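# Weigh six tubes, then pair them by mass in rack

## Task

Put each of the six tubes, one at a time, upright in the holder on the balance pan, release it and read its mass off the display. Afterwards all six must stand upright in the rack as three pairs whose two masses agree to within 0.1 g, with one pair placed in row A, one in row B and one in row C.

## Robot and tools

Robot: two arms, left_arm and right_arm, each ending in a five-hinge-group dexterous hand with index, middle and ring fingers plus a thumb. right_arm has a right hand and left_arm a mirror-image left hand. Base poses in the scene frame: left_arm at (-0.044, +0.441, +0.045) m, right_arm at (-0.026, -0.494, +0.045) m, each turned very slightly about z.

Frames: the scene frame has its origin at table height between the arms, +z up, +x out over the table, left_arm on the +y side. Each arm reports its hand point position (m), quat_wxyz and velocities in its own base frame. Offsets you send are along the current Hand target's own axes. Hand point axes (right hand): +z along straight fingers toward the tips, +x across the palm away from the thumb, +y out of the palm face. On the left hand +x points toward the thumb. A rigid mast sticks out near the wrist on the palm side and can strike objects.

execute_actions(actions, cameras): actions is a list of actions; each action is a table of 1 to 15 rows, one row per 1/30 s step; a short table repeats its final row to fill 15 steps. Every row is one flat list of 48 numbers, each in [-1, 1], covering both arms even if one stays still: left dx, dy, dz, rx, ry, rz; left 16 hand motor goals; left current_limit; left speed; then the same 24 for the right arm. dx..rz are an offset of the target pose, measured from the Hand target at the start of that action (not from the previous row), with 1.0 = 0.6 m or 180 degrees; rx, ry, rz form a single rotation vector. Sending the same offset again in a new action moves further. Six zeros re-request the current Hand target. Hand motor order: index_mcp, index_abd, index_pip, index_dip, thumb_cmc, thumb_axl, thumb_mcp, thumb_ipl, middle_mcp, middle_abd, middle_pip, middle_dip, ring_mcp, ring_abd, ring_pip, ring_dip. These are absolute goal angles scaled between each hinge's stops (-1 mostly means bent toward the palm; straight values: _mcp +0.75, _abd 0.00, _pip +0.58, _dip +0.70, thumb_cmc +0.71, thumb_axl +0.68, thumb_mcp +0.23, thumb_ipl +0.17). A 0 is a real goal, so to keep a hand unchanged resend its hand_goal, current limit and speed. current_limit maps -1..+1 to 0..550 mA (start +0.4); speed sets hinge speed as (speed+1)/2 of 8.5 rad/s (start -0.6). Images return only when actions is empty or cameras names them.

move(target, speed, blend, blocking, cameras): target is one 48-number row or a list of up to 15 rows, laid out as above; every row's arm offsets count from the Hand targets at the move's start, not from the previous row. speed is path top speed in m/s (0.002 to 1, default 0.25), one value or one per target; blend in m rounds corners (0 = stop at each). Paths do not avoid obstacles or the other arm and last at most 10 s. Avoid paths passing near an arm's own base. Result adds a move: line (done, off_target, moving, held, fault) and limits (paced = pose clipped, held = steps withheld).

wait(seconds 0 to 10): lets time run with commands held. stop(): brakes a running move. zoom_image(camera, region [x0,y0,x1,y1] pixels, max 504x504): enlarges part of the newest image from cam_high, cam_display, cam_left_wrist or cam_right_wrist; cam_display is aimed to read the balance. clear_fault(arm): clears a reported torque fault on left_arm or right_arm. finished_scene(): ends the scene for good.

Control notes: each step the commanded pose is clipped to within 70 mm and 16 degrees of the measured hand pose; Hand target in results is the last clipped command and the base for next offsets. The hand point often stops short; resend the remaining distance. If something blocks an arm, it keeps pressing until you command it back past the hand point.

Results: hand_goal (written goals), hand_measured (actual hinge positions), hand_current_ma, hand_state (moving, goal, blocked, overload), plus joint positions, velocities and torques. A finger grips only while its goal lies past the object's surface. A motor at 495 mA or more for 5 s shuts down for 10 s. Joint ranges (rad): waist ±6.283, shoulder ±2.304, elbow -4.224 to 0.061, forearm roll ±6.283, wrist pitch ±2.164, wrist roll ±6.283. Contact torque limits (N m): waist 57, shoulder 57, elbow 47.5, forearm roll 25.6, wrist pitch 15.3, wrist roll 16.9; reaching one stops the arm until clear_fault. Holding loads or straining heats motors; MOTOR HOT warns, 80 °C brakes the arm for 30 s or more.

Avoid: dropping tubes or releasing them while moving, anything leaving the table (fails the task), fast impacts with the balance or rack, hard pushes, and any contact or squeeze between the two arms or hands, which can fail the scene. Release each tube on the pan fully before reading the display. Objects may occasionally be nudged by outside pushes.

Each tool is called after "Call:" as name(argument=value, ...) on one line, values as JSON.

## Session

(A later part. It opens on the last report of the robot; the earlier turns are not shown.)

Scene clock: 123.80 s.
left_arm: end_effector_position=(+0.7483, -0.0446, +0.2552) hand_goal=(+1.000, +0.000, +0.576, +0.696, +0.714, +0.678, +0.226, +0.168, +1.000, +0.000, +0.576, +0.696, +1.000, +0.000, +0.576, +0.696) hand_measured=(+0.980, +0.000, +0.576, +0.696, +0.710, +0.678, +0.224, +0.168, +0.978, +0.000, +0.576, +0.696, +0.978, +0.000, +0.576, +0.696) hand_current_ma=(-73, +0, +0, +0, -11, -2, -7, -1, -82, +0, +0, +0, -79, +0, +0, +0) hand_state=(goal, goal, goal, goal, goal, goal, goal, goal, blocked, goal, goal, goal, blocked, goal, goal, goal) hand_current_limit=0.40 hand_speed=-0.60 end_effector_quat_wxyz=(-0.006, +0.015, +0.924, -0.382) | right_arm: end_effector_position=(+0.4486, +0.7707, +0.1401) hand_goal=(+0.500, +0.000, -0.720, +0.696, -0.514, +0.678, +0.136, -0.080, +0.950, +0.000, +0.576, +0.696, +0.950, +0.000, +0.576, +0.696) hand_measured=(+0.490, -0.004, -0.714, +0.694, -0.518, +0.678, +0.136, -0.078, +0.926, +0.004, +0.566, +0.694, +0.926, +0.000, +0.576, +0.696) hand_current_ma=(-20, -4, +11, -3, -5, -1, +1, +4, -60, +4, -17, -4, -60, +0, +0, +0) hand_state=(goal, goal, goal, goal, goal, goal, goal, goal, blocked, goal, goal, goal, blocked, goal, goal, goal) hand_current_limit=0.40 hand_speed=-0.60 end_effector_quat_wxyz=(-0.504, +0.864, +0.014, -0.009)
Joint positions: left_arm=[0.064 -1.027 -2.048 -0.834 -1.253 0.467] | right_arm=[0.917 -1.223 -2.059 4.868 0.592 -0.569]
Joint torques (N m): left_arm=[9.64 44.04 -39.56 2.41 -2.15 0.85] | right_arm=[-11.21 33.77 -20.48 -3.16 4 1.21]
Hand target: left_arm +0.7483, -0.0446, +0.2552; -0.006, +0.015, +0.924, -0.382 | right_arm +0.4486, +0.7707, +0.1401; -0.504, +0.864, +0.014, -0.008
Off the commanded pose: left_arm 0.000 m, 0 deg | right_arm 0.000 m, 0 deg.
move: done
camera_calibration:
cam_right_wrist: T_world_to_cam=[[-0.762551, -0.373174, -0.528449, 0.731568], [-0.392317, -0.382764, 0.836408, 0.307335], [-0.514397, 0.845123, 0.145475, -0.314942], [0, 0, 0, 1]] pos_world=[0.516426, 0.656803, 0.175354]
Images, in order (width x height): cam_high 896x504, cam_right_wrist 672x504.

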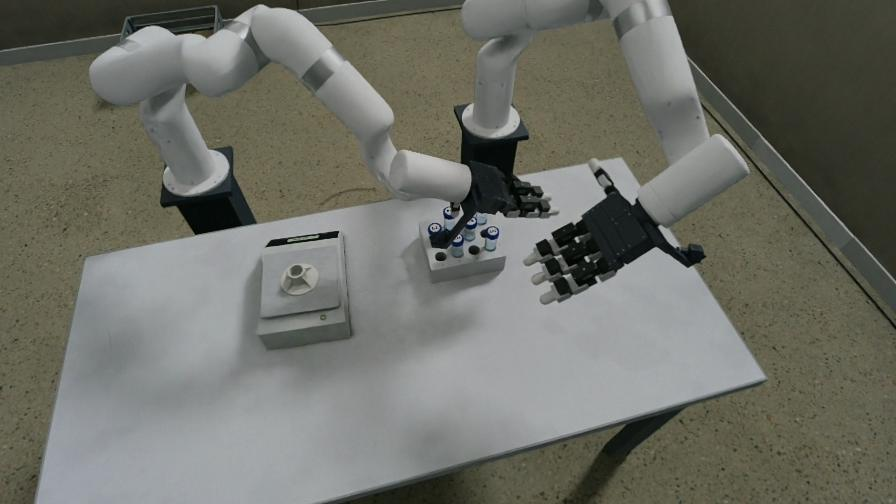

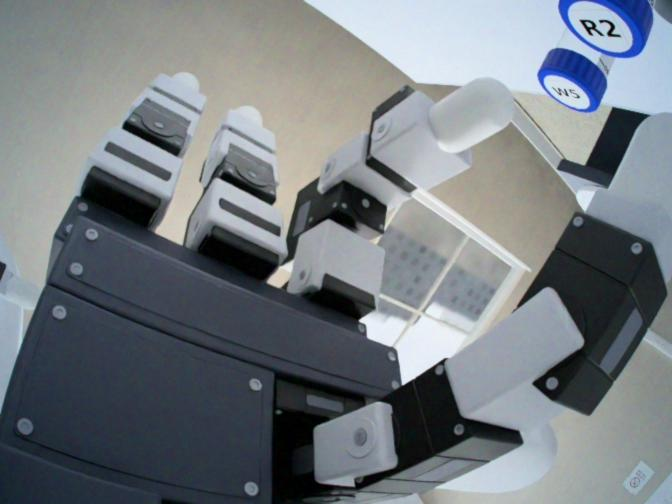

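Call:
move(target=[0,0,0,0,0,0,1,0,0.576,0.696,0.714,0.678,0.226,0.168,1,0,0.576,0.696,1,0,0.576,0.696,0.4,-0.6, 0,0.0711,0.0402,0,0,0,0.499,0,-0.72,0.696,-0.514,0.678,0.135,-0.081,0.95,0,0.576,0.696,0.95,0,0.576,0.696,0.4,-0.6], speed=0.06, cameras=["cam_high","cam_right_wrist"])

Call:
zoom_image(camera="cam_right_wrist", region=[420, 0, 672, 200])

Call:
zoom_image(camera="cam_high", region=[400, 170, 520, 290])

Scene clock: 126.13 s.
left_arm: end_effector_position=(+0.7483, -0.0446, +0.2552) hand_goal=(+1.000, +0.000, +0.576, +0.696, +0.714, +0.678, +0.226, +0.168, +1.000, +0.000, +0.576, +0.696, +1.000, +0.000, +0.576, +0.696) hand_measured=(+0.980, +0.000, +0.576, +0.696, +0.710, +0.678, +0.224, +0.168, +0.978, +0.000, +0.576, +0.696, +0.978, +0.000, +0.576, +0.696) hand_current_ma=(-73, +0, +0, +0, -11, -2, -7, -1, -82, +0, +0, +0, -79, +0, +0, +0) hand_state=(goal, goal, goal, goal, goal, goal, goal, goal, blocked, goal, goal, goal, blocked, goal, goal, goal) hand_current_limit=0.40 hand_speed=-0.60 end_effector_quat_wxyz=(-0.006, +0.015, +0.924, -0.382) | right_arm: end_effector_position=(+0.4485, +0.7707, +0.0912) hand_goal=(+0.500, +0.000, -0.720, +0.696, -0.514, +0.678, +0.136, -0.080, +0.950, +0.000, +0.576, +0.696, +0.950, +0.000, +0.576, +0.696) hand_measured=(+0.490, -0.004, -0.714, +0.694, -0.518, +0.678, +0.136, -0.078, +0.926, +0.004, +0.568, +0.694, +0.926, +0.000, +0.576, +0.696) hand_current_ma=(-20, -4, +11, -3, -5, -1, +1, +4, -60, +4, -16, -4, -60, +0, +0, +0) hand_state=(goal, goal, goal, goal, goal, goal, goal, goal, blocked, goal, goal, goal, blocked, goal, goal, goal) hand_current_limit=0.40 hand_speed=-0.60 end_effector_quat_wxyz=(-0.504, +0.864, +0.014, -0.008)
Joint positions: left_arm=[0.064 -1.027 -2.048 -0.834 -1.253 0.467] | right_arm=[0.917 -1.3 -2.086 4.94 0.602 -0.656]
Joint torques (N m): left_arm=[9.19 43.49 -39.77 2.56 -2.3 0.75] | right_arm=[-6.93 34.16 -19.92 5.12 4.33 -1.11]
Hand target: left_arm +0.7483, -0.0446, +0.2552; -0.006, +0.015, +0.924, -0.382 | right_arm +0.4485, +0.7707, +0.0911; -0.504, +0.864, +0.014, -0.008
Off the commanded pose: left_arm 0.000 m, 0 deg | right_arm 0.000 m, 0 deg.
move: done
camera_calibration:
cam_right_wrist: T_world_to_cam=[[-0.76256, -0.373079, -0.528502, 0.705677], [-0.392396, -0.382759, 0.836374, 0.348278], [-0.514323, 0.845167, 0.145482, -0.307896], [0, 0, 0, 1]] pos_world=[0.516426, 0.656804, 0.126454]
Images, in order (width x height): cam_high 896x504, cam_right_wrist 672x504.

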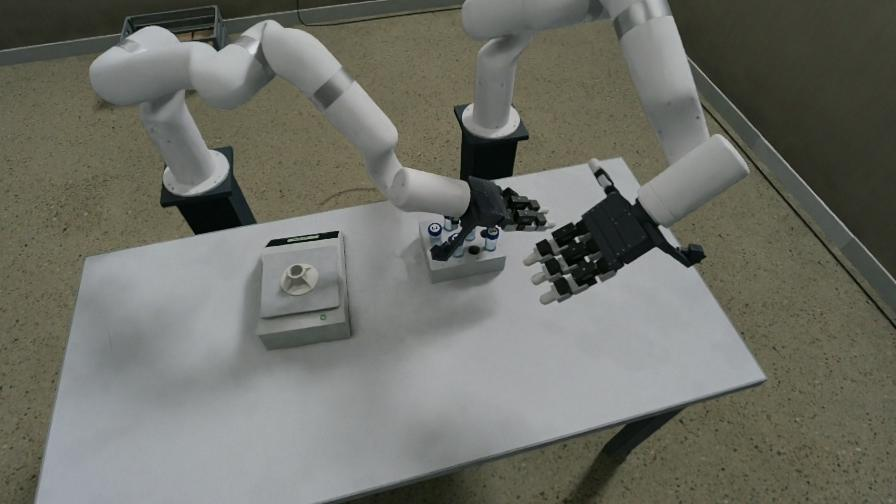

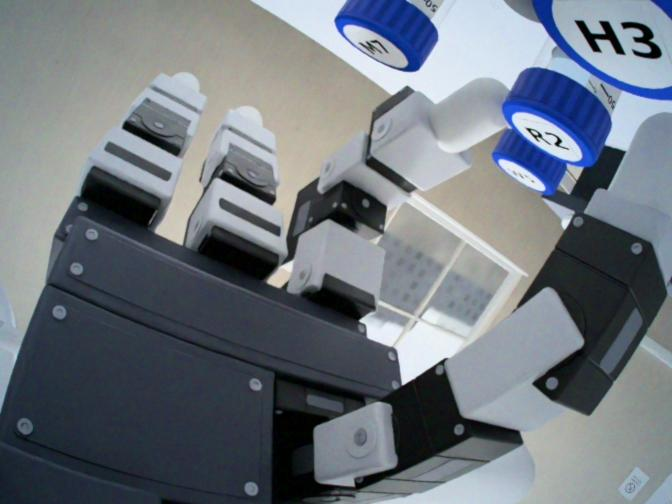

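Scaled by 2.000 from the camera's 672x504 image, which has a finer 960x720 frame.

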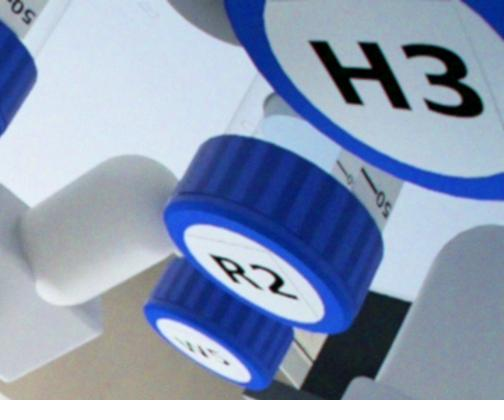

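Scaled by 4.200.

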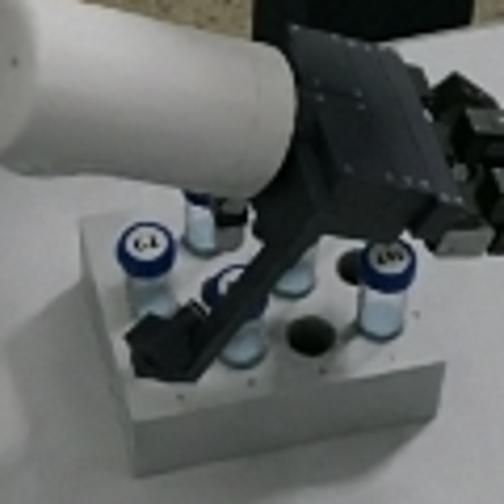

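Call:
execute_actions(actions=[[[0,0,0,0,0,0,1,0,0.576,0.696,0.714,0.678,0.226,0.168,1,0,0.576,0.696,1,0,0.576,0.696,0.4,-0.6, 0,0,0,0,0,0,0.42,0,-0.69,0.696,-0.514,0.678,0.02,-0.09,0.95,0,0.576,0.696,0.95,0,0.576,0.696,0.3,-0.93]],[[0,0,0,0,0,0,1,0,0.576,0.696,0.714,0.678,0.226,0.168,1,0,0.576,0.696,1,0,0.576,0.696,0.4,-0.6, 0,0,0,0,0,0,0.40,0,-0.68,0.696,-0.514,0.678,0.0,-0.09,0.95,0,0.576,0.696,0.95,0,0.576,0.696,0.3,-0.93]]], cameras=["cam_high","cam_right_wrist"])

Call:
zoom_image(camera="cam_right_wrist", region=[420, 0, 672, 200])

Scene clock: 128.43 s.
left_arm: end_effector_position=(+0.7483, -0.0446, +0.2552) hand_goal=(+1.000, +0.000, +0.576, +0.696, +0.714, +0.678, +0.226, +0.168, +1.000, +0.000, +0.576, +0.696, +1.000, +0.000, +0.576, +0.696) hand_measured=(+0.980, +0.000, +0.576, +0.696, +0.710, +0.678, +0.224, +0.168, +0.978, +0.000, +0.576, +0.696, +0.978, +0.000, +0.576, +0.696) hand_current_ma=(-73, +0, +0, +0, -11, -2, -7, -1, -82, +0, +0, +0, -79, +0, +0, +0) hand_state=(goal, goal, goal, goal, goal, goal, goal, goal, blocked, goal, goal, goal, blocked, goal, goal, goal) hand_current_limit=0.40 hand_speed=-0.60 end_effector_quat_wxyz=(-0.006, +0.015, +0.924, -0.382) | right_arm: end_effector_position=(+0.4485, +0.7707, +0.0911) hand_goal=(+0.400, +0.000, -0.680, +0.696, -0.514, +0.678, +0.000, -0.090, +0.950, +0.000, +0.576, +0.696, +0.950, +0.000, +0.576, +0.696) hand_measured=(+0.412, -0.004, -0.682, +0.694, -0.518, +0.678, +0.038, -0.084, +0.926, +0.004, +0.568, +0.694, +0.926, +0.000, +0.576, +0.696) hand_current_ma=(+25, -4, -3, -3, -5, -1, +148, +14, -60, +4, -16, -4, -60, +0, +0, +0) hand_state=(goal, goal, goal, goal, goal, goal, blocked, goal, blocked, goal, goal, goal, blocked, goal, goal, goal) hand_current_limit=0.30 hand_speed=-0.93 end_effector_quat_wxyz=(-0.504, +0.864, +0.014, -0.008)
Joint positions: left_arm=[0.064 -1.027 -2.048 -0.834 -1.253 0.467] | right_arm=[0.917 -1.3 -2.086 4.94 0.602 -0.656]
Joint torques (N m): left_arm=[7.96 44.02 -39.92 2.47 -2.19 0.69] | right_arm=[11.09 33 -19.14 4.82 3.95 -1.29]
Hand target: left_arm +0.7483, -0.0446, +0.2552; -0.006, +0.015, +0.924, -0.382 | right_arm +0.4485, +0.7707, +0.0911; -0.504, +0.864, +0.014, -0.008
Off the commanded pose: left_arm 0.000 m, 0 deg | right_arm 0.000 m, 0 deg.
Step readings (end_effector_position of left_arm | right_arm):
0: (+0.7483, -0.0446, +0.2552) | (+0.4485, +0.7707, +0.0911)
1: (+0.7483, -0.0446, +0.2552) | (+0.4485, +0.7707, +0.0911)
2: (+0.7483, -0.0446, +0.2552) | (+0.4485, +0.7707, +0.0911)
4: (+0.7483, -0.0446, +0.2552) | (+0.4485, +0.7707, +0.0911)
8: (+0.7483, -0.0446, +0.2552) | (+0.4485, +0.7707, +0.0911)
15: (+0.7483, -0.0446, +0.2552) | (+0.4485, +0.7707, +0.0911)
16: (+0.7483, -0.0446, +0.2552) | (+0.4485, +0.7707, +0.0911)
17: (+0.7483, -0.0446, +0.2552) | (+0.4485, +0.7707, +0.0911)
19: (+0.7483, -0.0446, +0.2552) | (+0.4485, +0.7707, +0.0911)
23: (+0.7483, -0.0446, +0.2552) | (+0.4485, +0.7707, +0.0911)
30: (+0.7483, -0.0446, +0.2552) | (+0.4485, +0.7707, +0.0911)
camera_calibration:
cam_right_wrist: T_world_to_cam=[[-0.76259, -0.373109, -0.528437, 0.705651], [-0.392336, -0.382731, 0.836414, 0.348307], [-0.514323, 0.845167, 0.145483, -0.307881], [0, 0, 0, 1]] pos_world=[0.516426, 0.656803, 0.126354]
Images, in order (width x height): cam_high 896x504, cam_right_wrist 672x504.

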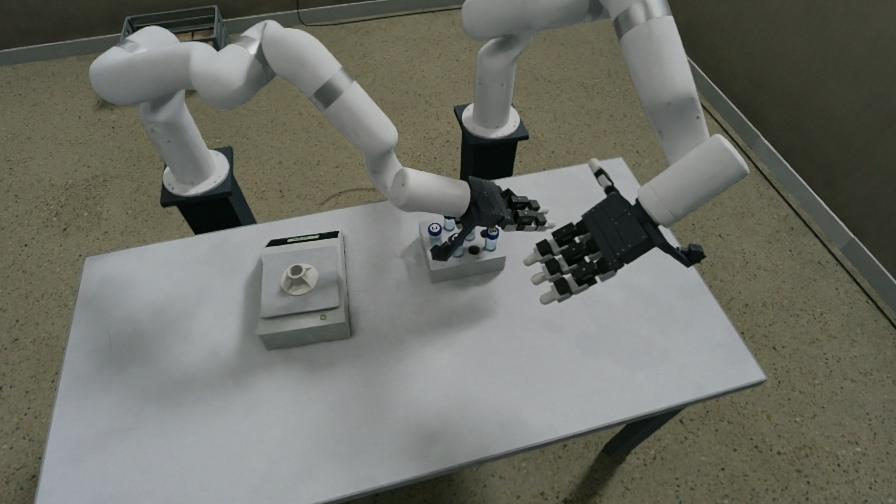

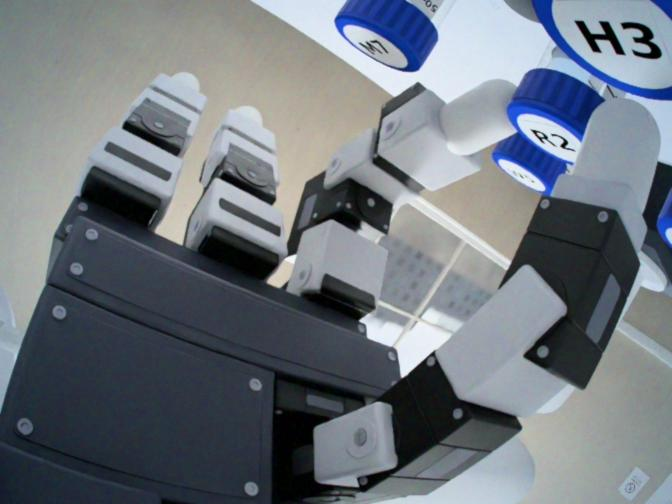

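Scaled by 2.000 from the camera's 672x504 image, which has a finer 960x720 frame.

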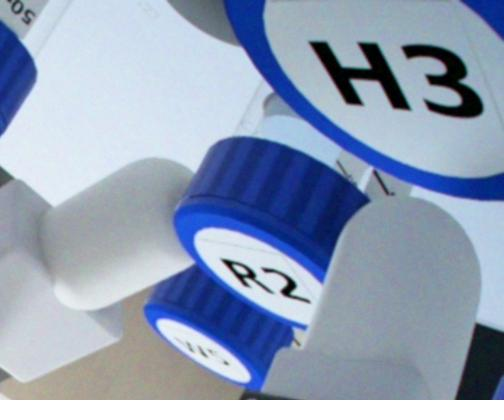

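Call:
execute_actions(actions=[[[0,0,0,0,0,0,1,0,0.576,0.696,0.714,0.678,0.226,0.168,1,0,0.576,0.696,1,0,0.576,0.696,0.4,-0.6, 0,0,0,0,0,0,0.33,0,-0.66,0.696,-0.514,0.678,-0.05,-0.1,0.95,0,0.576,0.696,0.95,0,0.576,0.696,0.4,-0.93]],[[0,0,0,0,0,0,1,0,0.576,0.696,0.714,0.678,0.226,0.168,1,0,0.576,0.696,1,0,0.576,0.696,0.4,-0.6, 0,0,0,0,0,0,0.31,0,-0.65,0.696,-0.514,0.678,-0.05,-0.1,0.95,0,0.576,0.696,0.95,0,0.576,0.696,0.4,-0.93]]], cameras=["cam_high","cam_right_wrist"])

Call:
zoom_image(camera="cam_right_wrist", region=[420, 0, 672, 200])

Scene clock: 131.33 s.
left_arm: end_effector_position=(+0.7483, -0.0446, +0.2552) hand_goal=(+1.000, +0.000, +0.576, +0.696, +0.714, +0.678, +0.226, +0.168, +1.000, +0.000, +0.576, +0.696, +1.000, +0.000, +0.576, +0.696) hand_measured=(+0.980, +0.000, +0.576, +0.696, +0.710, +0.678, +0.224, +0.168, +0.978, +0.000, +0.576, +0.696, +0.978, +0.000, +0.576, +0.696) hand_current_ma=(-73, +0, +0, +0, -11, -2, -7, -1, -82, +0, +0, +0, -79, +0, +0, +0) hand_state=(goal, goal, goal, goal, goal, goal, goal, goal, blocked, goal, goal, goal, blocked, goal, goal, goal) hand_current_limit=0.40 hand_speed=-0.60 end_effector_quat_wxyz=(-0.006, +0.015, +0.924, -0.382) | right_arm: end_effector_position=(+0.4485, +0.7707, +0.0911) hand_goal=(+0.310, +0.000, -0.650, +0.696, -0.514, +0.678, -0.050, -0.100, +0.950, +0.000, +0.576, +0.696, +0.950, +0.000, +0.576, +0.696) hand_measured=(+0.392, -0.004, -0.654, +0.694, -0.518, +0.678, +0.032, -0.078, +0.926, +0.004, +0.568, +0.694, +0.926, +0.000, +0.576, +0.696) hand_current_ma=(+296, -4, -4, -3, -5, -1, +383, +74, -60, +4, -16, -4, -60, +0, +0, +0) hand_state=(blocked, goal, goal, goal, goal, goal, blocked, blocked, blocked, goal, goal, goal, blocked, goal, goal, goal) hand_current_limit=0.40 hand_speed=-0.93 end_effector_quat_wxyz=(-0.504, +0.864, +0.014, -0.009)
Joint positions: left_arm=[0.064 -1.027 -2.048 -0.834 -1.253 0.467] | right_arm=[0.917 -1.3 -2.086 4.94 0.602 -0.656]
Joint torques (N m): left_arm=[9.2 42.94 -39.76 2.4 -2.01 0.63] | right_arm=[11.94 33.36 -15.42 3.7 2.71 -1.35]
Hand target: left_arm +0.7483, -0.0446, +0.2552; -0.006, +0.015, +0.924, -0.382 | right_arm +0.4485, +0.7707, +0.0911; -0.504, +0.864, +0.014, -0.008
Off the commanded pose: left_arm 0.000 m, 0 deg | right_arm 0.000 m, 0 deg.
Step readings (end_effector_position of left_arm | right_arm):
0: (+0.7483, -0.0446, +0.2552) | (+0.4485, +0.7707, +0.0911)
1: (+0.7483, -0.0446, +0.2552) | (+0.4485, +0.7707, +0.0911)
2: (+0.7483, -0.0446, +0.2552) | (+0.4485, +0.7707, +0.0911)
4: (+0.7483, -0.0446, +0.2552) | (+0.4485, +0.7707, +0.0911)
8: (+0.7483, -0.0446, +0.2552) | (+0.4485, +0.7707, +0.0911)
15: (+0.7483, -0.0446, +0.2552) | (+0.4485, +0.7707, +0.0911)
16: (+0.7483, -0.0446, +0.2552) | (+0.4485, +0.7707, +0.0911)
17: (+0.7483, -0.0446, +0.2552) | (+0.4485, +0.7707, +0.0911)
19: (+0.7483, -0.0446, +0.2552) | (+0.4485, +0.7707, +0.0911)
23: (+0.7483, -0.0446, +0.2552) | (+0.4485, +0.7707, +0.0911)
30: (+0.7483, -0.0446, +0.2552) | (+0.4485, +0.7707, +0.0911)
camera_calibration:
cam_right_wrist: T_world_to_cam=[[-0.762536, -0.373159, -0.528479, 0.705661], [-0.392345, -0.382778, 0.836389, 0.348345], [-0.514397, 0.845123, 0.145475, -0.307814], [0, 0, 0, 1]] pos_world=[0.516426, 0.656803, 0.126354]
Images, in order (width x height): cam_high 896x504, cam_right_wrist 672x504.

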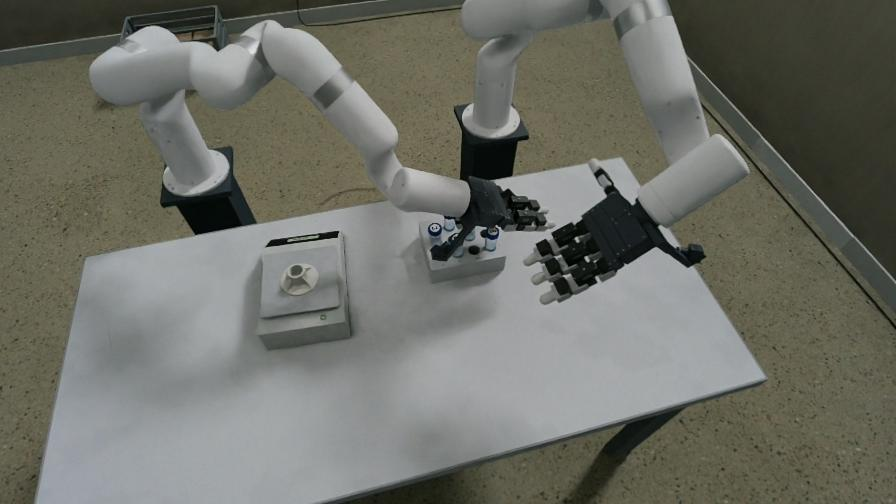

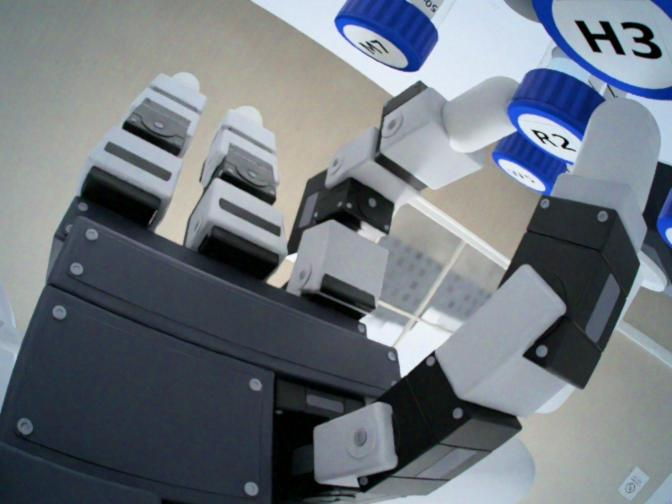

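Scaled by 2.000 from the camera's 672x504 image, which has a finer 960x720 frame.

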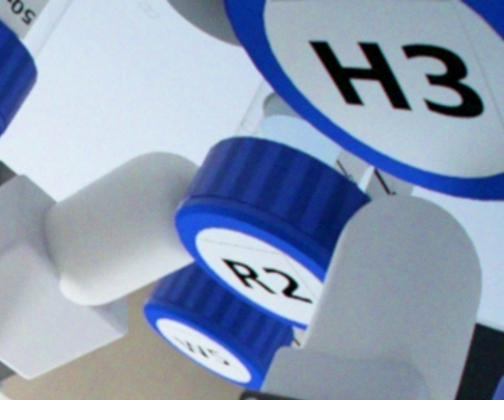

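Call:
move(target=[0,0,0,0,0,0,1,0,0.576,0.696,0.714,0.678,0.226,0.168,1,0,0.576,0.696,1,0,0.576,0.696,0.4,-0.6, 0,-0.058,-0.0328,0,0,0,0.31,0,-0.65,0.696,-0.514,0.678,-0.05,-0.1,0.95,0,0.576,0.696,0.95,0,0.576,0.696,0.4,-0.93], speed=0.06, cameras=["cam_high","cam_right_wrist"])

Call:
zoom_image(camera="cam_high", region=[400, 170, 520, 290])

Scene clock: 132.63 s.
left_arm: end_effector_position=(+0.7483, -0.0446, +0.2552) hand_goal=(+1.000, +0.000, +0.576, +0.696, +0.714, +0.678, +0.226, +0.168, +1.000, +0.000, +0.576, +0.696, +1.000, +0.000, +0.576, +0.696) hand_measured=(+0.980, +0.000, +0.576, +0.696, +0.710, +0.678, +0.224, +0.168, +0.978, +0.000, +0.576, +0.696, +0.978, +0.000, +0.576, +0.696) hand_current_ma=(-73, +0, +0, +0, -11, -2, -7, -1, -82, +0, +0, +0, -79, +0, +0, +0) hand_state=(goal, goal, goal, goal, goal, goal, goal, goal, blocked, goal, goal, goal, blocked, goal, goal, goal) hand_current_limit=0.40 hand_speed=-0.60 end_effector_quat_wxyz=(-0.006, +0.015, +0.924, -0.382) | right_arm: end_effector_position=(+0.4485, +0.7707, +0.1310) hand_goal=(+0.310, +0.000, -0.650, +0.696, -0.514, +0.678, -0.050, -0.100, +0.950, +0.000, +0.576, +0.696, +0.950, +0.000, +0.576, +0.696) hand_measured=(+0.380, -0.004, -0.624, +0.706, -0.518, +0.678, +0.028, -0.078, +0.926, +0.004, +0.568, +0.694, +0.926, +0.000, +0.576, +0.696) hand_current_ma=(+248, -4, +62, +18, -5, -1, +358, +76, -60, +4, -16, -4, -60, +0, +0, +0) hand_state=(blocked, goal, blocked, goal, goal, goal, blocked, blocked, blocked, goal, goal, goal, blocked, goal, goal, goal) hand_current_limit=0.40 hand_speed=-0.93 end_effector_quat_wxyz=(-0.504, +0.864, +0.014, -0.009)
Joint positions: left_arm=[0.064 -1.027 -2.048 -0.834 -1.253 0.467] | right_arm=[0.917 -1.237 -2.062 4.883 0.594 -0.587]
Joint torques (N m): left_arm=[8.51 43.45 -39.73 2.26 -2.03 0.63] | right_arm=[7.8 60.17 -12.38 -3.01 -2.48 1.19]
Hand target: left_arm +0.7483, -0.0446, +0.2552; -0.006, +0.015, +0.924, -0.382 | right_arm +0.4485, +0.7707, +0.1311; -0.504, +0.864, +0.014, -0.008
Off the commanded pose: left_arm 0.000 m, 0 deg | right_arm 0.000 m, 0 deg.
move: done
camera_calibration:
cam_right_wrist: T_world_to_cam=[[-0.762551, -0.373174, -0.528449, 0.726812], [-0.392317, -0.382764, 0.836408, 0.314863], [-0.514397, 0.845123, 0.145475, -0.313633], [0, 0, 0, 1]] pos_world=[0.516426, 0.656803, 0.166354]
Images, in order (width x height): cam_high 896x504, cam_right_wrist 672x504.

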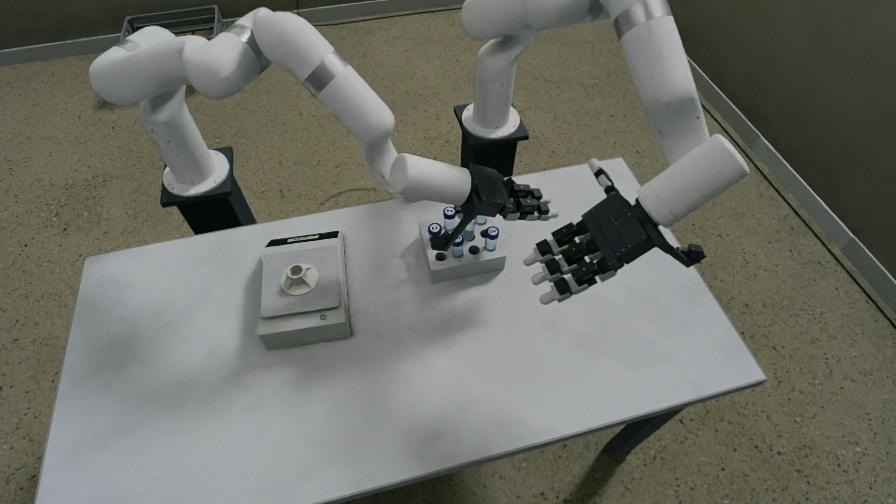

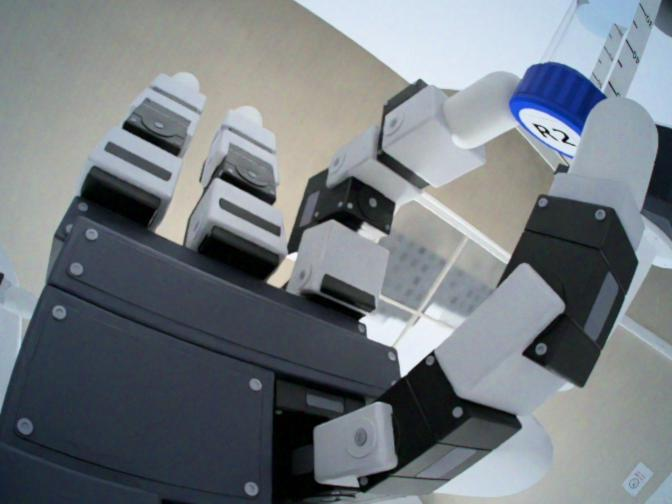

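Scaled by 4.200.

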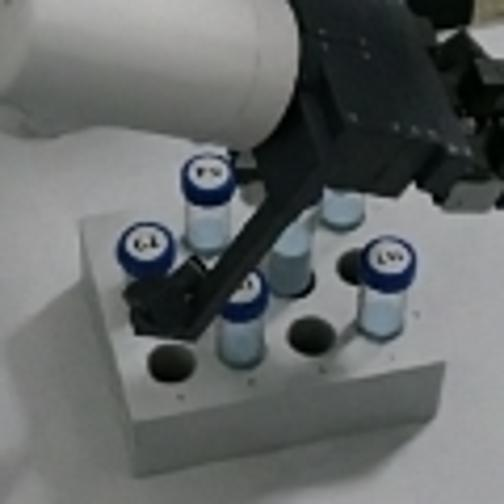

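Call:
move(target=[0,0,0,0,0,0,1,0,0.576,0.696,0.714,0.678,0.226,0.168,1,0,0.576,0.696,1,0,0.576,0.696,0.4,-0.6, 0,-0.1015,-0.0574,0,0,0,0.31,0,-0.65,0.696,-0.514,0.678,-0.05,-0.1,0.95,0,0.576,0.696,0.95,0,0.576,0.696,0.4,-0.93], speed=0.08, cameras=["cam_high","cam_right_wrist"])

Call:
zoom_image(camera="cam_high", region=[400, 150, 520, 270])

Scene clock: 134.50 s.
left_arm: end_effector_position=(+0.7483, -0.0446, +0.2552) hand_goal=(+1.000, +0.000, +0.576, +0.696, +0.714, +0.678, +0.226, +0.168, +1.000, +0.000, +0.576, +0.696, +1.000, +0.000, +0.576, +0.696) hand_measured=(+0.980, +0.000, +0.576, +0.696, +0.710, +0.678, +0.224, +0.168, +0.978, +0.000, +0.576, +0.696, +0.978, +0.000, +0.576, +0.696) hand_current_ma=(-73, +0, +0, +0, -11, -2, -7, -1, -82, +0, +0, +0, -79, +0, +0, +0) hand_state=(goal, goal, goal, goal, goal, goal, goal, goal, blocked, goal, goal, goal, blocked, goal, goal, goal) hand_current_limit=0.40 hand_speed=-0.60 end_effector_quat_wxyz=(-0.006, +0.015, +0.924, -0.382) | right_arm: end_effector_position=(+0.4486, +0.7707, +0.2010) hand_goal=(+0.310, +0.000, -0.650, +0.696, -0.514, +0.678, -0.050, -0.100, +0.950, +0.000, +0.576, +0.696, +0.950, +0.000, +0.576, +0.696) hand_measured=(+0.380, -0.004, -0.622, +0.706, -0.518, +0.678, +0.026, -0.078, +0.926, +0.004, +0.568, +0.694, +0.926, +0.000, +0.576, +0.696) hand_current_ma=(+246, -4, +70, +21, -5, -1, +350, +76, -60, +4, -16, -4, -60, +0, +0, +0) hand_state=(blocked, goal, blocked, goal, goal, goal, blocked, blocked, blocked, goal, goal, goal, blocked, goal, goal, goal) hand_current_limit=0.40 hand_speed=-0.93 end_effector_quat_wxyz=(-0.504, +0.864, +0.014, -0.009)
Joint positions: left_arm=[0.064 -1.027 -2.048 -0.834 -1.253 0.467] | right_arm=[0.917 -1.143 -2.053 4.756 0.585 -0.434]
Joint torques (N m): left_arm=[8.17 42.78 -39.48 2.51 -1.9 0.66] | right_arm=[-11.17 59.56 -21.32 -3.83 -2.7 1.26]
Hand target: left_arm +0.7483, -0.0446, +0.2552; -0.006, +0.015, +0.924, -0.382 | right_arm +0.4486, +0.7707, +0.2011; -0.504, +0.864, +0.014, -0.008
Off the commanded pose: left_arm 0.000 m, 0 deg | right_arm 0.000 m, 0 deg.
move: done
camera_calibration:
cam_right_wrist: T_world_to_cam=[[-0.762551, -0.373174, -0.528449, 0.763751], [-0.392317, -0.382764, 0.836408, 0.256398], [-0.514397, 0.845123, 0.145475, -0.323801], [0, 0, 0, 1]] pos_world=[0.516426, 0.656803, 0.236254]
Images, in order (width x height): cam_high 896x504, cam_right_wrist 672x504.

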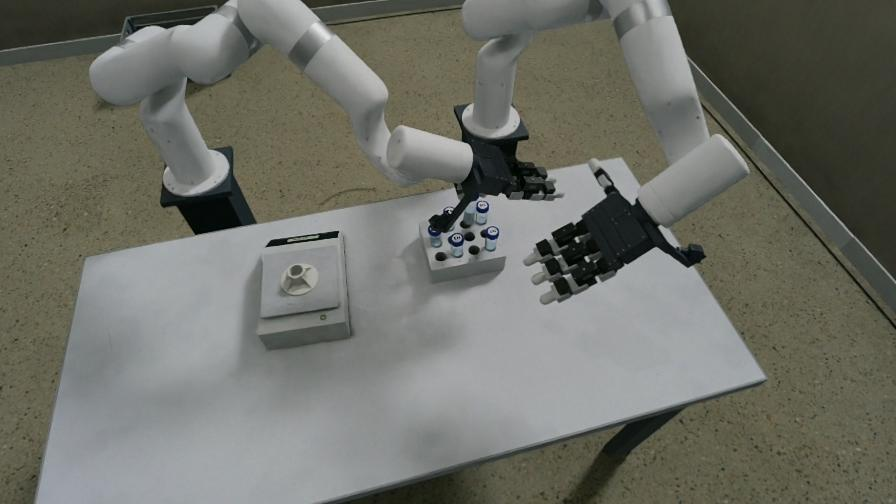

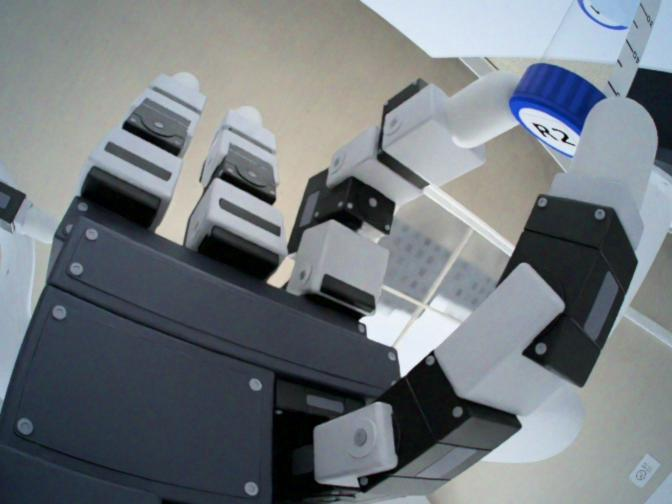

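Scaled by 4.200.

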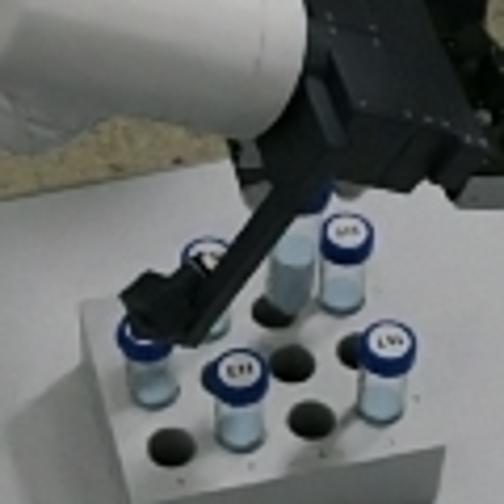

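Call:
move(target=[[0,0,0,0,0,0,1,0,0.576,0.696,0.714,0.678,0.226,0.168,1,0,0.576,0.696,1,0,0.576,0.696,0.4,-0.6, 0,-0.0725,-0.041,0,0,0,0.31,0,-0.65,0.696,-0.514,0.678,-0.05,-0.1,0.95,0,0.576,0.696,0.95,0,0.576,0.696,0.4,-0.93],[0,-0.3583,0.4762,0,0,0,1,0,0.576,0.696,0.714,0.678,0.226,0.168,1,0,0.576,0.696,1,0,0.576,0.696,0.4,-0.6, 0.0772,0.3071,-0.6918,0.0306,0,0,0.31,0,-0.65,0.696,-0.514,0.678,-0.05,-0.1,0.95,0,0.576,0.696,0.95,0,0.576,0.696,0.4,-0.93]], speed=[0.12,0.25], blend=0.01, cameras=["cam_high","cam_display","cam_left_wrist","cam_right_wrist"])

Call:
zoom_image(camera="cam_high", region=[230, 200, 356, 310])

Call:
zoom_image(camera="cam_left_wrist", region=[140, 90, 308, 258])

Scene clock: 139.90 s.
left_arm: end_effector_position=(+0.7370, -0.3984, +0.2048) hand_goal=(+1.000, +0.000, +0.576, +0.696, +0.714, +0.678, +0.226, +0.168, +1.000, +0.000, +0.576, +0.696, +1.000, +0.000, +0.576, +0.696) hand_measured=(+0.980, +0.000, +0.576, +0.696, +0.710, +0.678, +0.224, +0.168, +0.978, +0.000, +0.576, +0.696, +0.978, +0.000, +0.576, +0.696) hand_current_ma=(-73, +0, +0, +0, -12, -2, -7, -1, -82, +0, +0, +0, -79, +0, +0, +0) hand_state=(goal, goal, goal, goal, goal, goal, goal, goal, blocked, goal, goal, goal, blocked, goal, goal, goal) hand_current_limit=0.40 hand_speed=-0.60 end_effector_quat_wxyz=(-0.006, +0.015, +0.924, -0.382) | right_arm: end_effector_position=(+0.5095, +0.3204, +0.2449) hand_goal=(+0.310, +0.000, -0.650, +0.696, -0.514, +0.678, -0.050, -0.100, +0.950, +0.000, +0.576, +0.696, +0.950, +0.000, +0.576, +0.696) hand_measured=(+0.378, -0.004, -0.620, +0.708, -0.518, +0.678, +0.026, -0.078, +0.928, +0.004, +0.568, +0.694, +0.928, +0.000, +0.576, +0.696) hand_current_ma=(+240, -4, +75, +24, -5, -1, +349, +76, -59, +4, -15, -4, -58, +0, +0, +0) hand_state=(blocked, goal, blocked, goal, goal, goal, blocked, blocked, blocked, goal, goal, goal, blocked, goal, goal, goal) hand_current_limit=0.40 hand_speed=-0.93 end_effector_quat_wxyz=(-0.545, +0.838, +0.013, -0.009)
Joint positions: left_arm=[-0.379 -1.273 -2.378 -0.903 -1.008 0.123] | right_arm=[0.28 -0.56 -1.117 4.685 1.089 -0.954]
Joint torques (N m): left_arm=[-13.94 48.39 -40.64 2.66 -2.77 -1.07] | right_arm=[-9.02 44.43 -10.5 -3.44 4.82 -1.36]
Hand target: left_arm +0.7370, -0.3984, +0.2048; -0.006, +0.015, +0.924, -0.382 | right_arm +0.5095, +0.3204, +0.2449; -0.545, +0.838, +0.013, -0.009
Off the commanded pose: left_arm 0.000 m, 0 deg | right_arm 0.000 m, 0 deg.
move: done
camera_calibration:
cam_left_wrist: T_world_to_cam=[[0.756463, -0.487716, 0.435772, -0.873933], [-0.408042, 0.168782, 0.897226, 0.131858], [-0.511142, -0.856531, -0.0713308, 0.176698], [0, 0, 0, 1]] pos_world=[0.805219, -0.297138, 0.275133]
cam_right_wrist: T_world_to_cam=[[-0.76426, -0.320771, -0.559475, 0.657164], [-0.389891, -0.461214, 0.797036, 0.10471], [-0.513704, 0.827277, 0.227422, 0.0670679], [0, 0, 0, 1]] pos_world=[0.577522, 0.203609, 0.268957]

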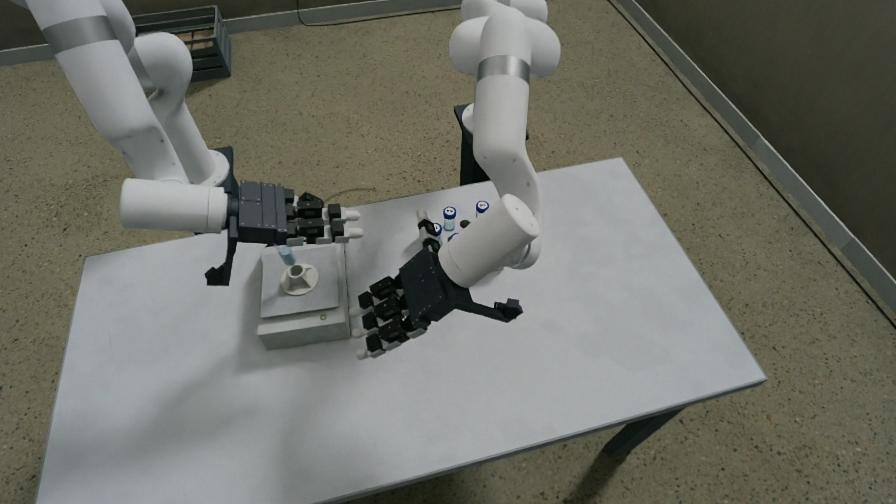

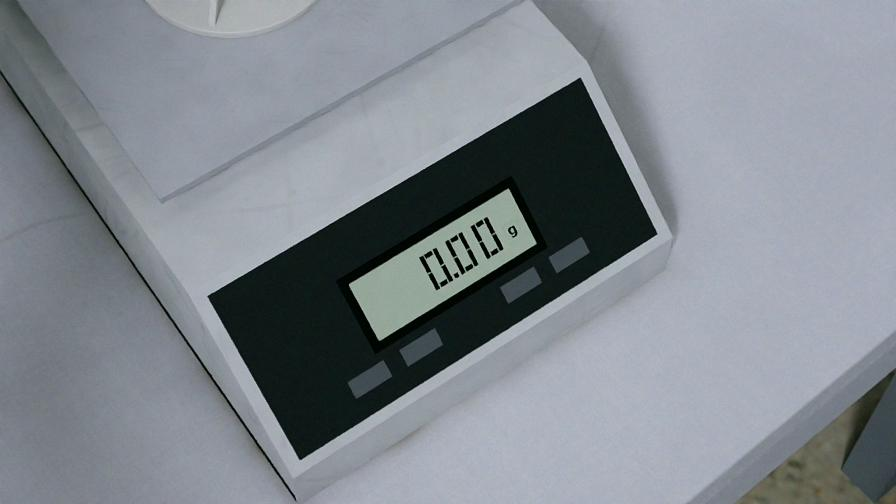

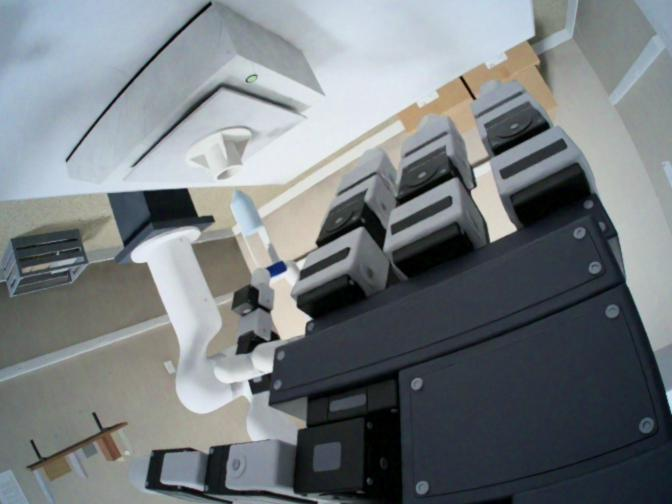

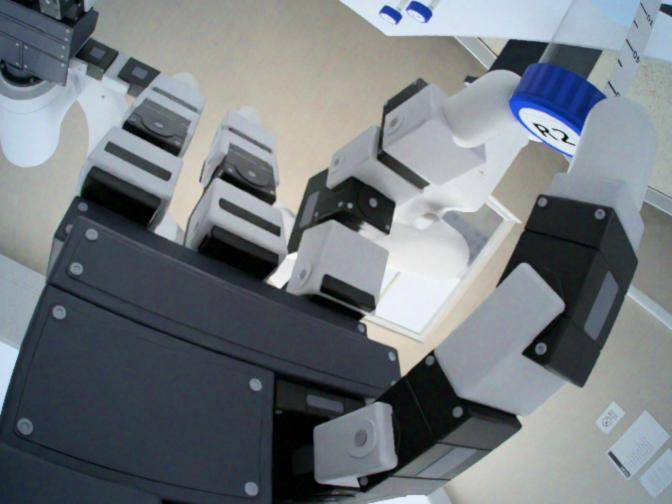

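Scaled by 4.000.

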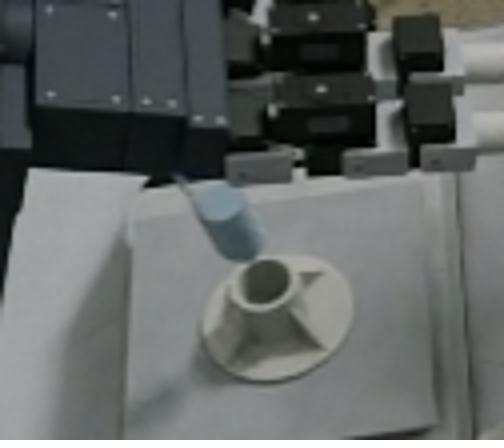

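Scaled by 3.000 from the camera's 672x504 image, which has a finer 960x720 frame.

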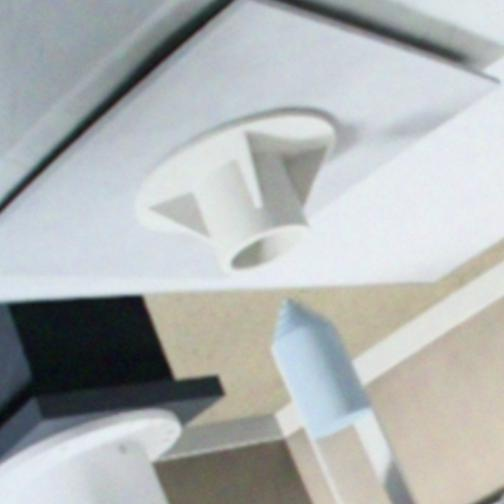

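Call:
move(target=[0,0,0,0,0,0,1,0,0.576,0.696,0.714,0.678,0.226,0.168,1,0,0.576,0.696,1,0,0.576,0.696,0.4,-0.6, 0.0083,0.0151,0.0195,0,0,0,0.31,0,-0.65,0.696,-0.514,0.678,-0.05,-0.1,0.95,0,0.576,0.696,0.95,0,0.576,0.696,0.4,-0.93], speed=0.08, cameras=["cam_high","cam_left_wrist"])

Call:
zoom_image(camera="cam_high", region=[230, 200, 356, 310])

Call:
zoom_image(camera="cam_left_wrist", region=[140, 90, 308, 258])

Scene clock: 141.77 s.
left_arm: end_effector_position=(+0.7370, -0.3984, +0.2048) hand_goal=(+1.000, +0.000, +0.576, +0.696, +0.714, +0.678, +0.226, +0.168, +1.000, +0.000, +0.576, +0.696, +1.000, +0.000, +0.576, +0.696) hand_measured=(+0.980, +0.000, +0.576, +0.696, +0.710, +0.678, +0.224, +0.168, +0.978, +0.000, +0.576, +0.696, +0.978, +0.000, +0.576, +0.696) hand_current_ma=(-73, +0, +0, +0, -12, -2, -7, -1, -82, +0, +0, +0, -79, +0, +0, +0) hand_state=(goal, goal, goal, goal, goal, goal, goal, goal, blocked, goal, goal, goal, blocked, goal, goal, goal) hand_current_limit=0.40 hand_speed=-0.60 end_effector_quat_wxyz=(-0.006, +0.015, +0.924, -0.382) | right_arm: end_effector_position=(+0.5143, +0.3276, +0.2319) hand_goal=(+0.310, +0.000, -0.650, +0.696, -0.514, +0.678, -0.050, -0.100, +0.950, +0.000, +0.576, +0.696, +0.950, +0.000, +0.576, +0.696) hand_measured=(+0.378, -0.004, -0.620, +0.708, -0.518, +0.678, +0.026, -0.078, +0.928, +0.004, +0.568, +0.694, +0.928, +0.000, +0.576, +0.696) hand_current_ma=(+240, -4, +75, +24, -5, -1, +349, +76, -59, +4, -15, -4, -58, +0, +0, +0) hand_state=(blocked, goal, blocked, goal, goal, goal, blocked, blocked, blocked, goal, goal, goal, blocked, goal, goal, goal) hand_current_limit=0.40 hand_speed=-0.93 end_effector_quat_wxyz=(-0.545, +0.838, +0.013, -0.009)
Joint positions: left_arm=[-0.379 -1.273 -2.378 -0.903 -1.008 0.123] | right_arm=[0.29 -0.594 -1.134 4.702 1.084 -0.972]
Joint torques (N m): left_arm=[-13.2 48.01 -41.3 2.36 -2.85 -1.15] | right_arm=[13.61 19.08 -17.23 5.37 -1.86 -1.26]
Hand target: left_arm +0.7370, -0.3984, +0.2048; -0.006, +0.015, +0.924, -0.382 | right_arm +0.5143, +0.3276, +0.2319; -0.545, +0.838, +0.013, -0.009
Off the commanded pose: left_arm 0.000 m, 0 deg | right_arm 0.000 m, 0 deg.
move: done
camera_calibration:
cam_left_wrist: T_world_to_cam=[[0.7564, -0.487822, 0.435763, -0.873911], [-0.408012, 0.168831, 0.89723, 0.131848], [-0.511259, -0.856461, -0.0713332, 0.176814], [0, 0, 0, 1]] pos_world=[0.805219, -0.297138, 0.275133]
Images, in order (width x height): cam_high 896x504, cam_left_wrist 672x504.

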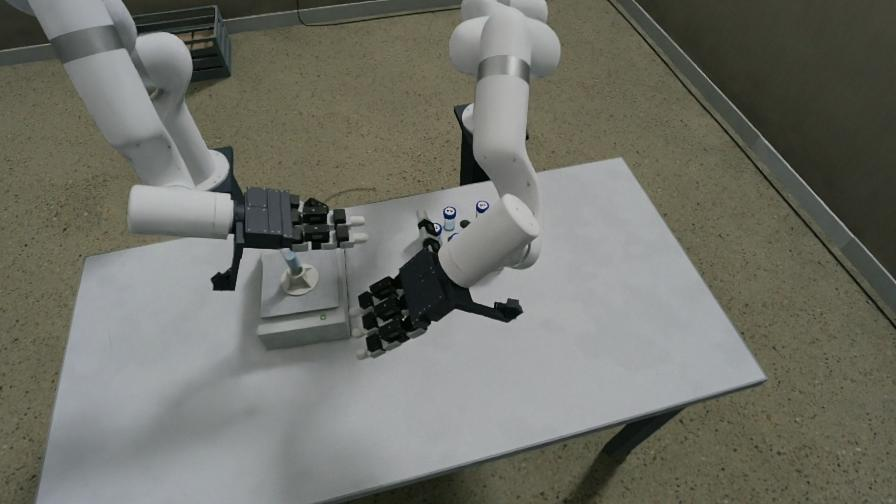

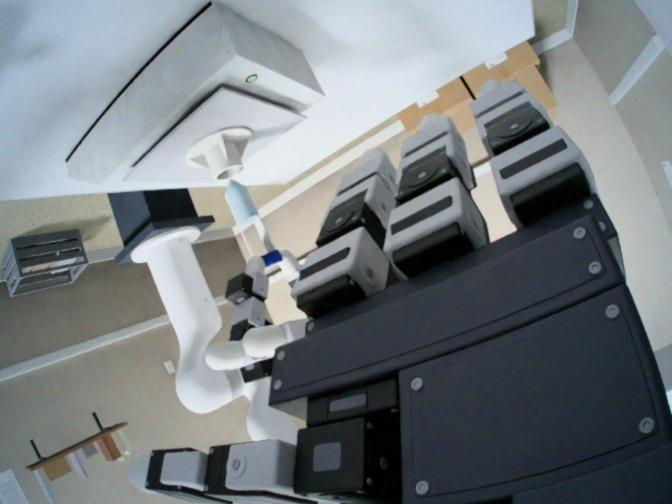

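Scaled by 4.000.

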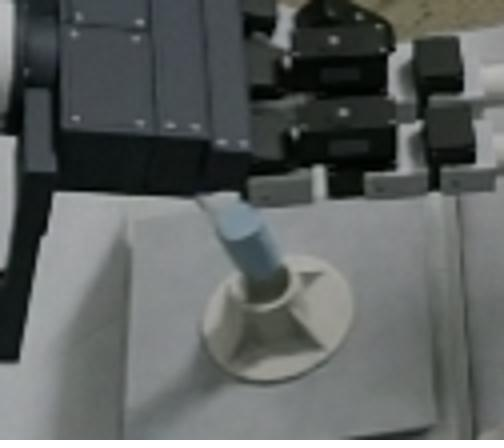

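Scaled by 3.000 from the camera's 672x504 image, which has a finer 960x720 frame.

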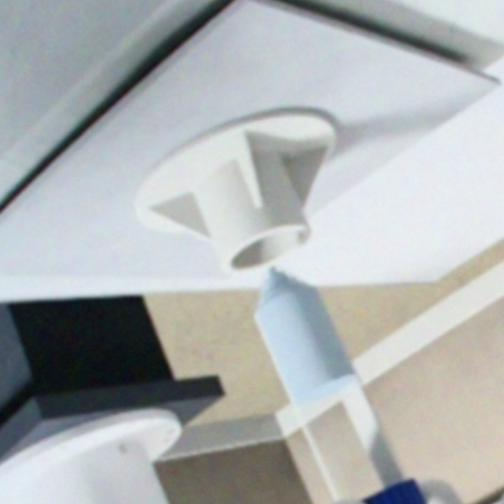

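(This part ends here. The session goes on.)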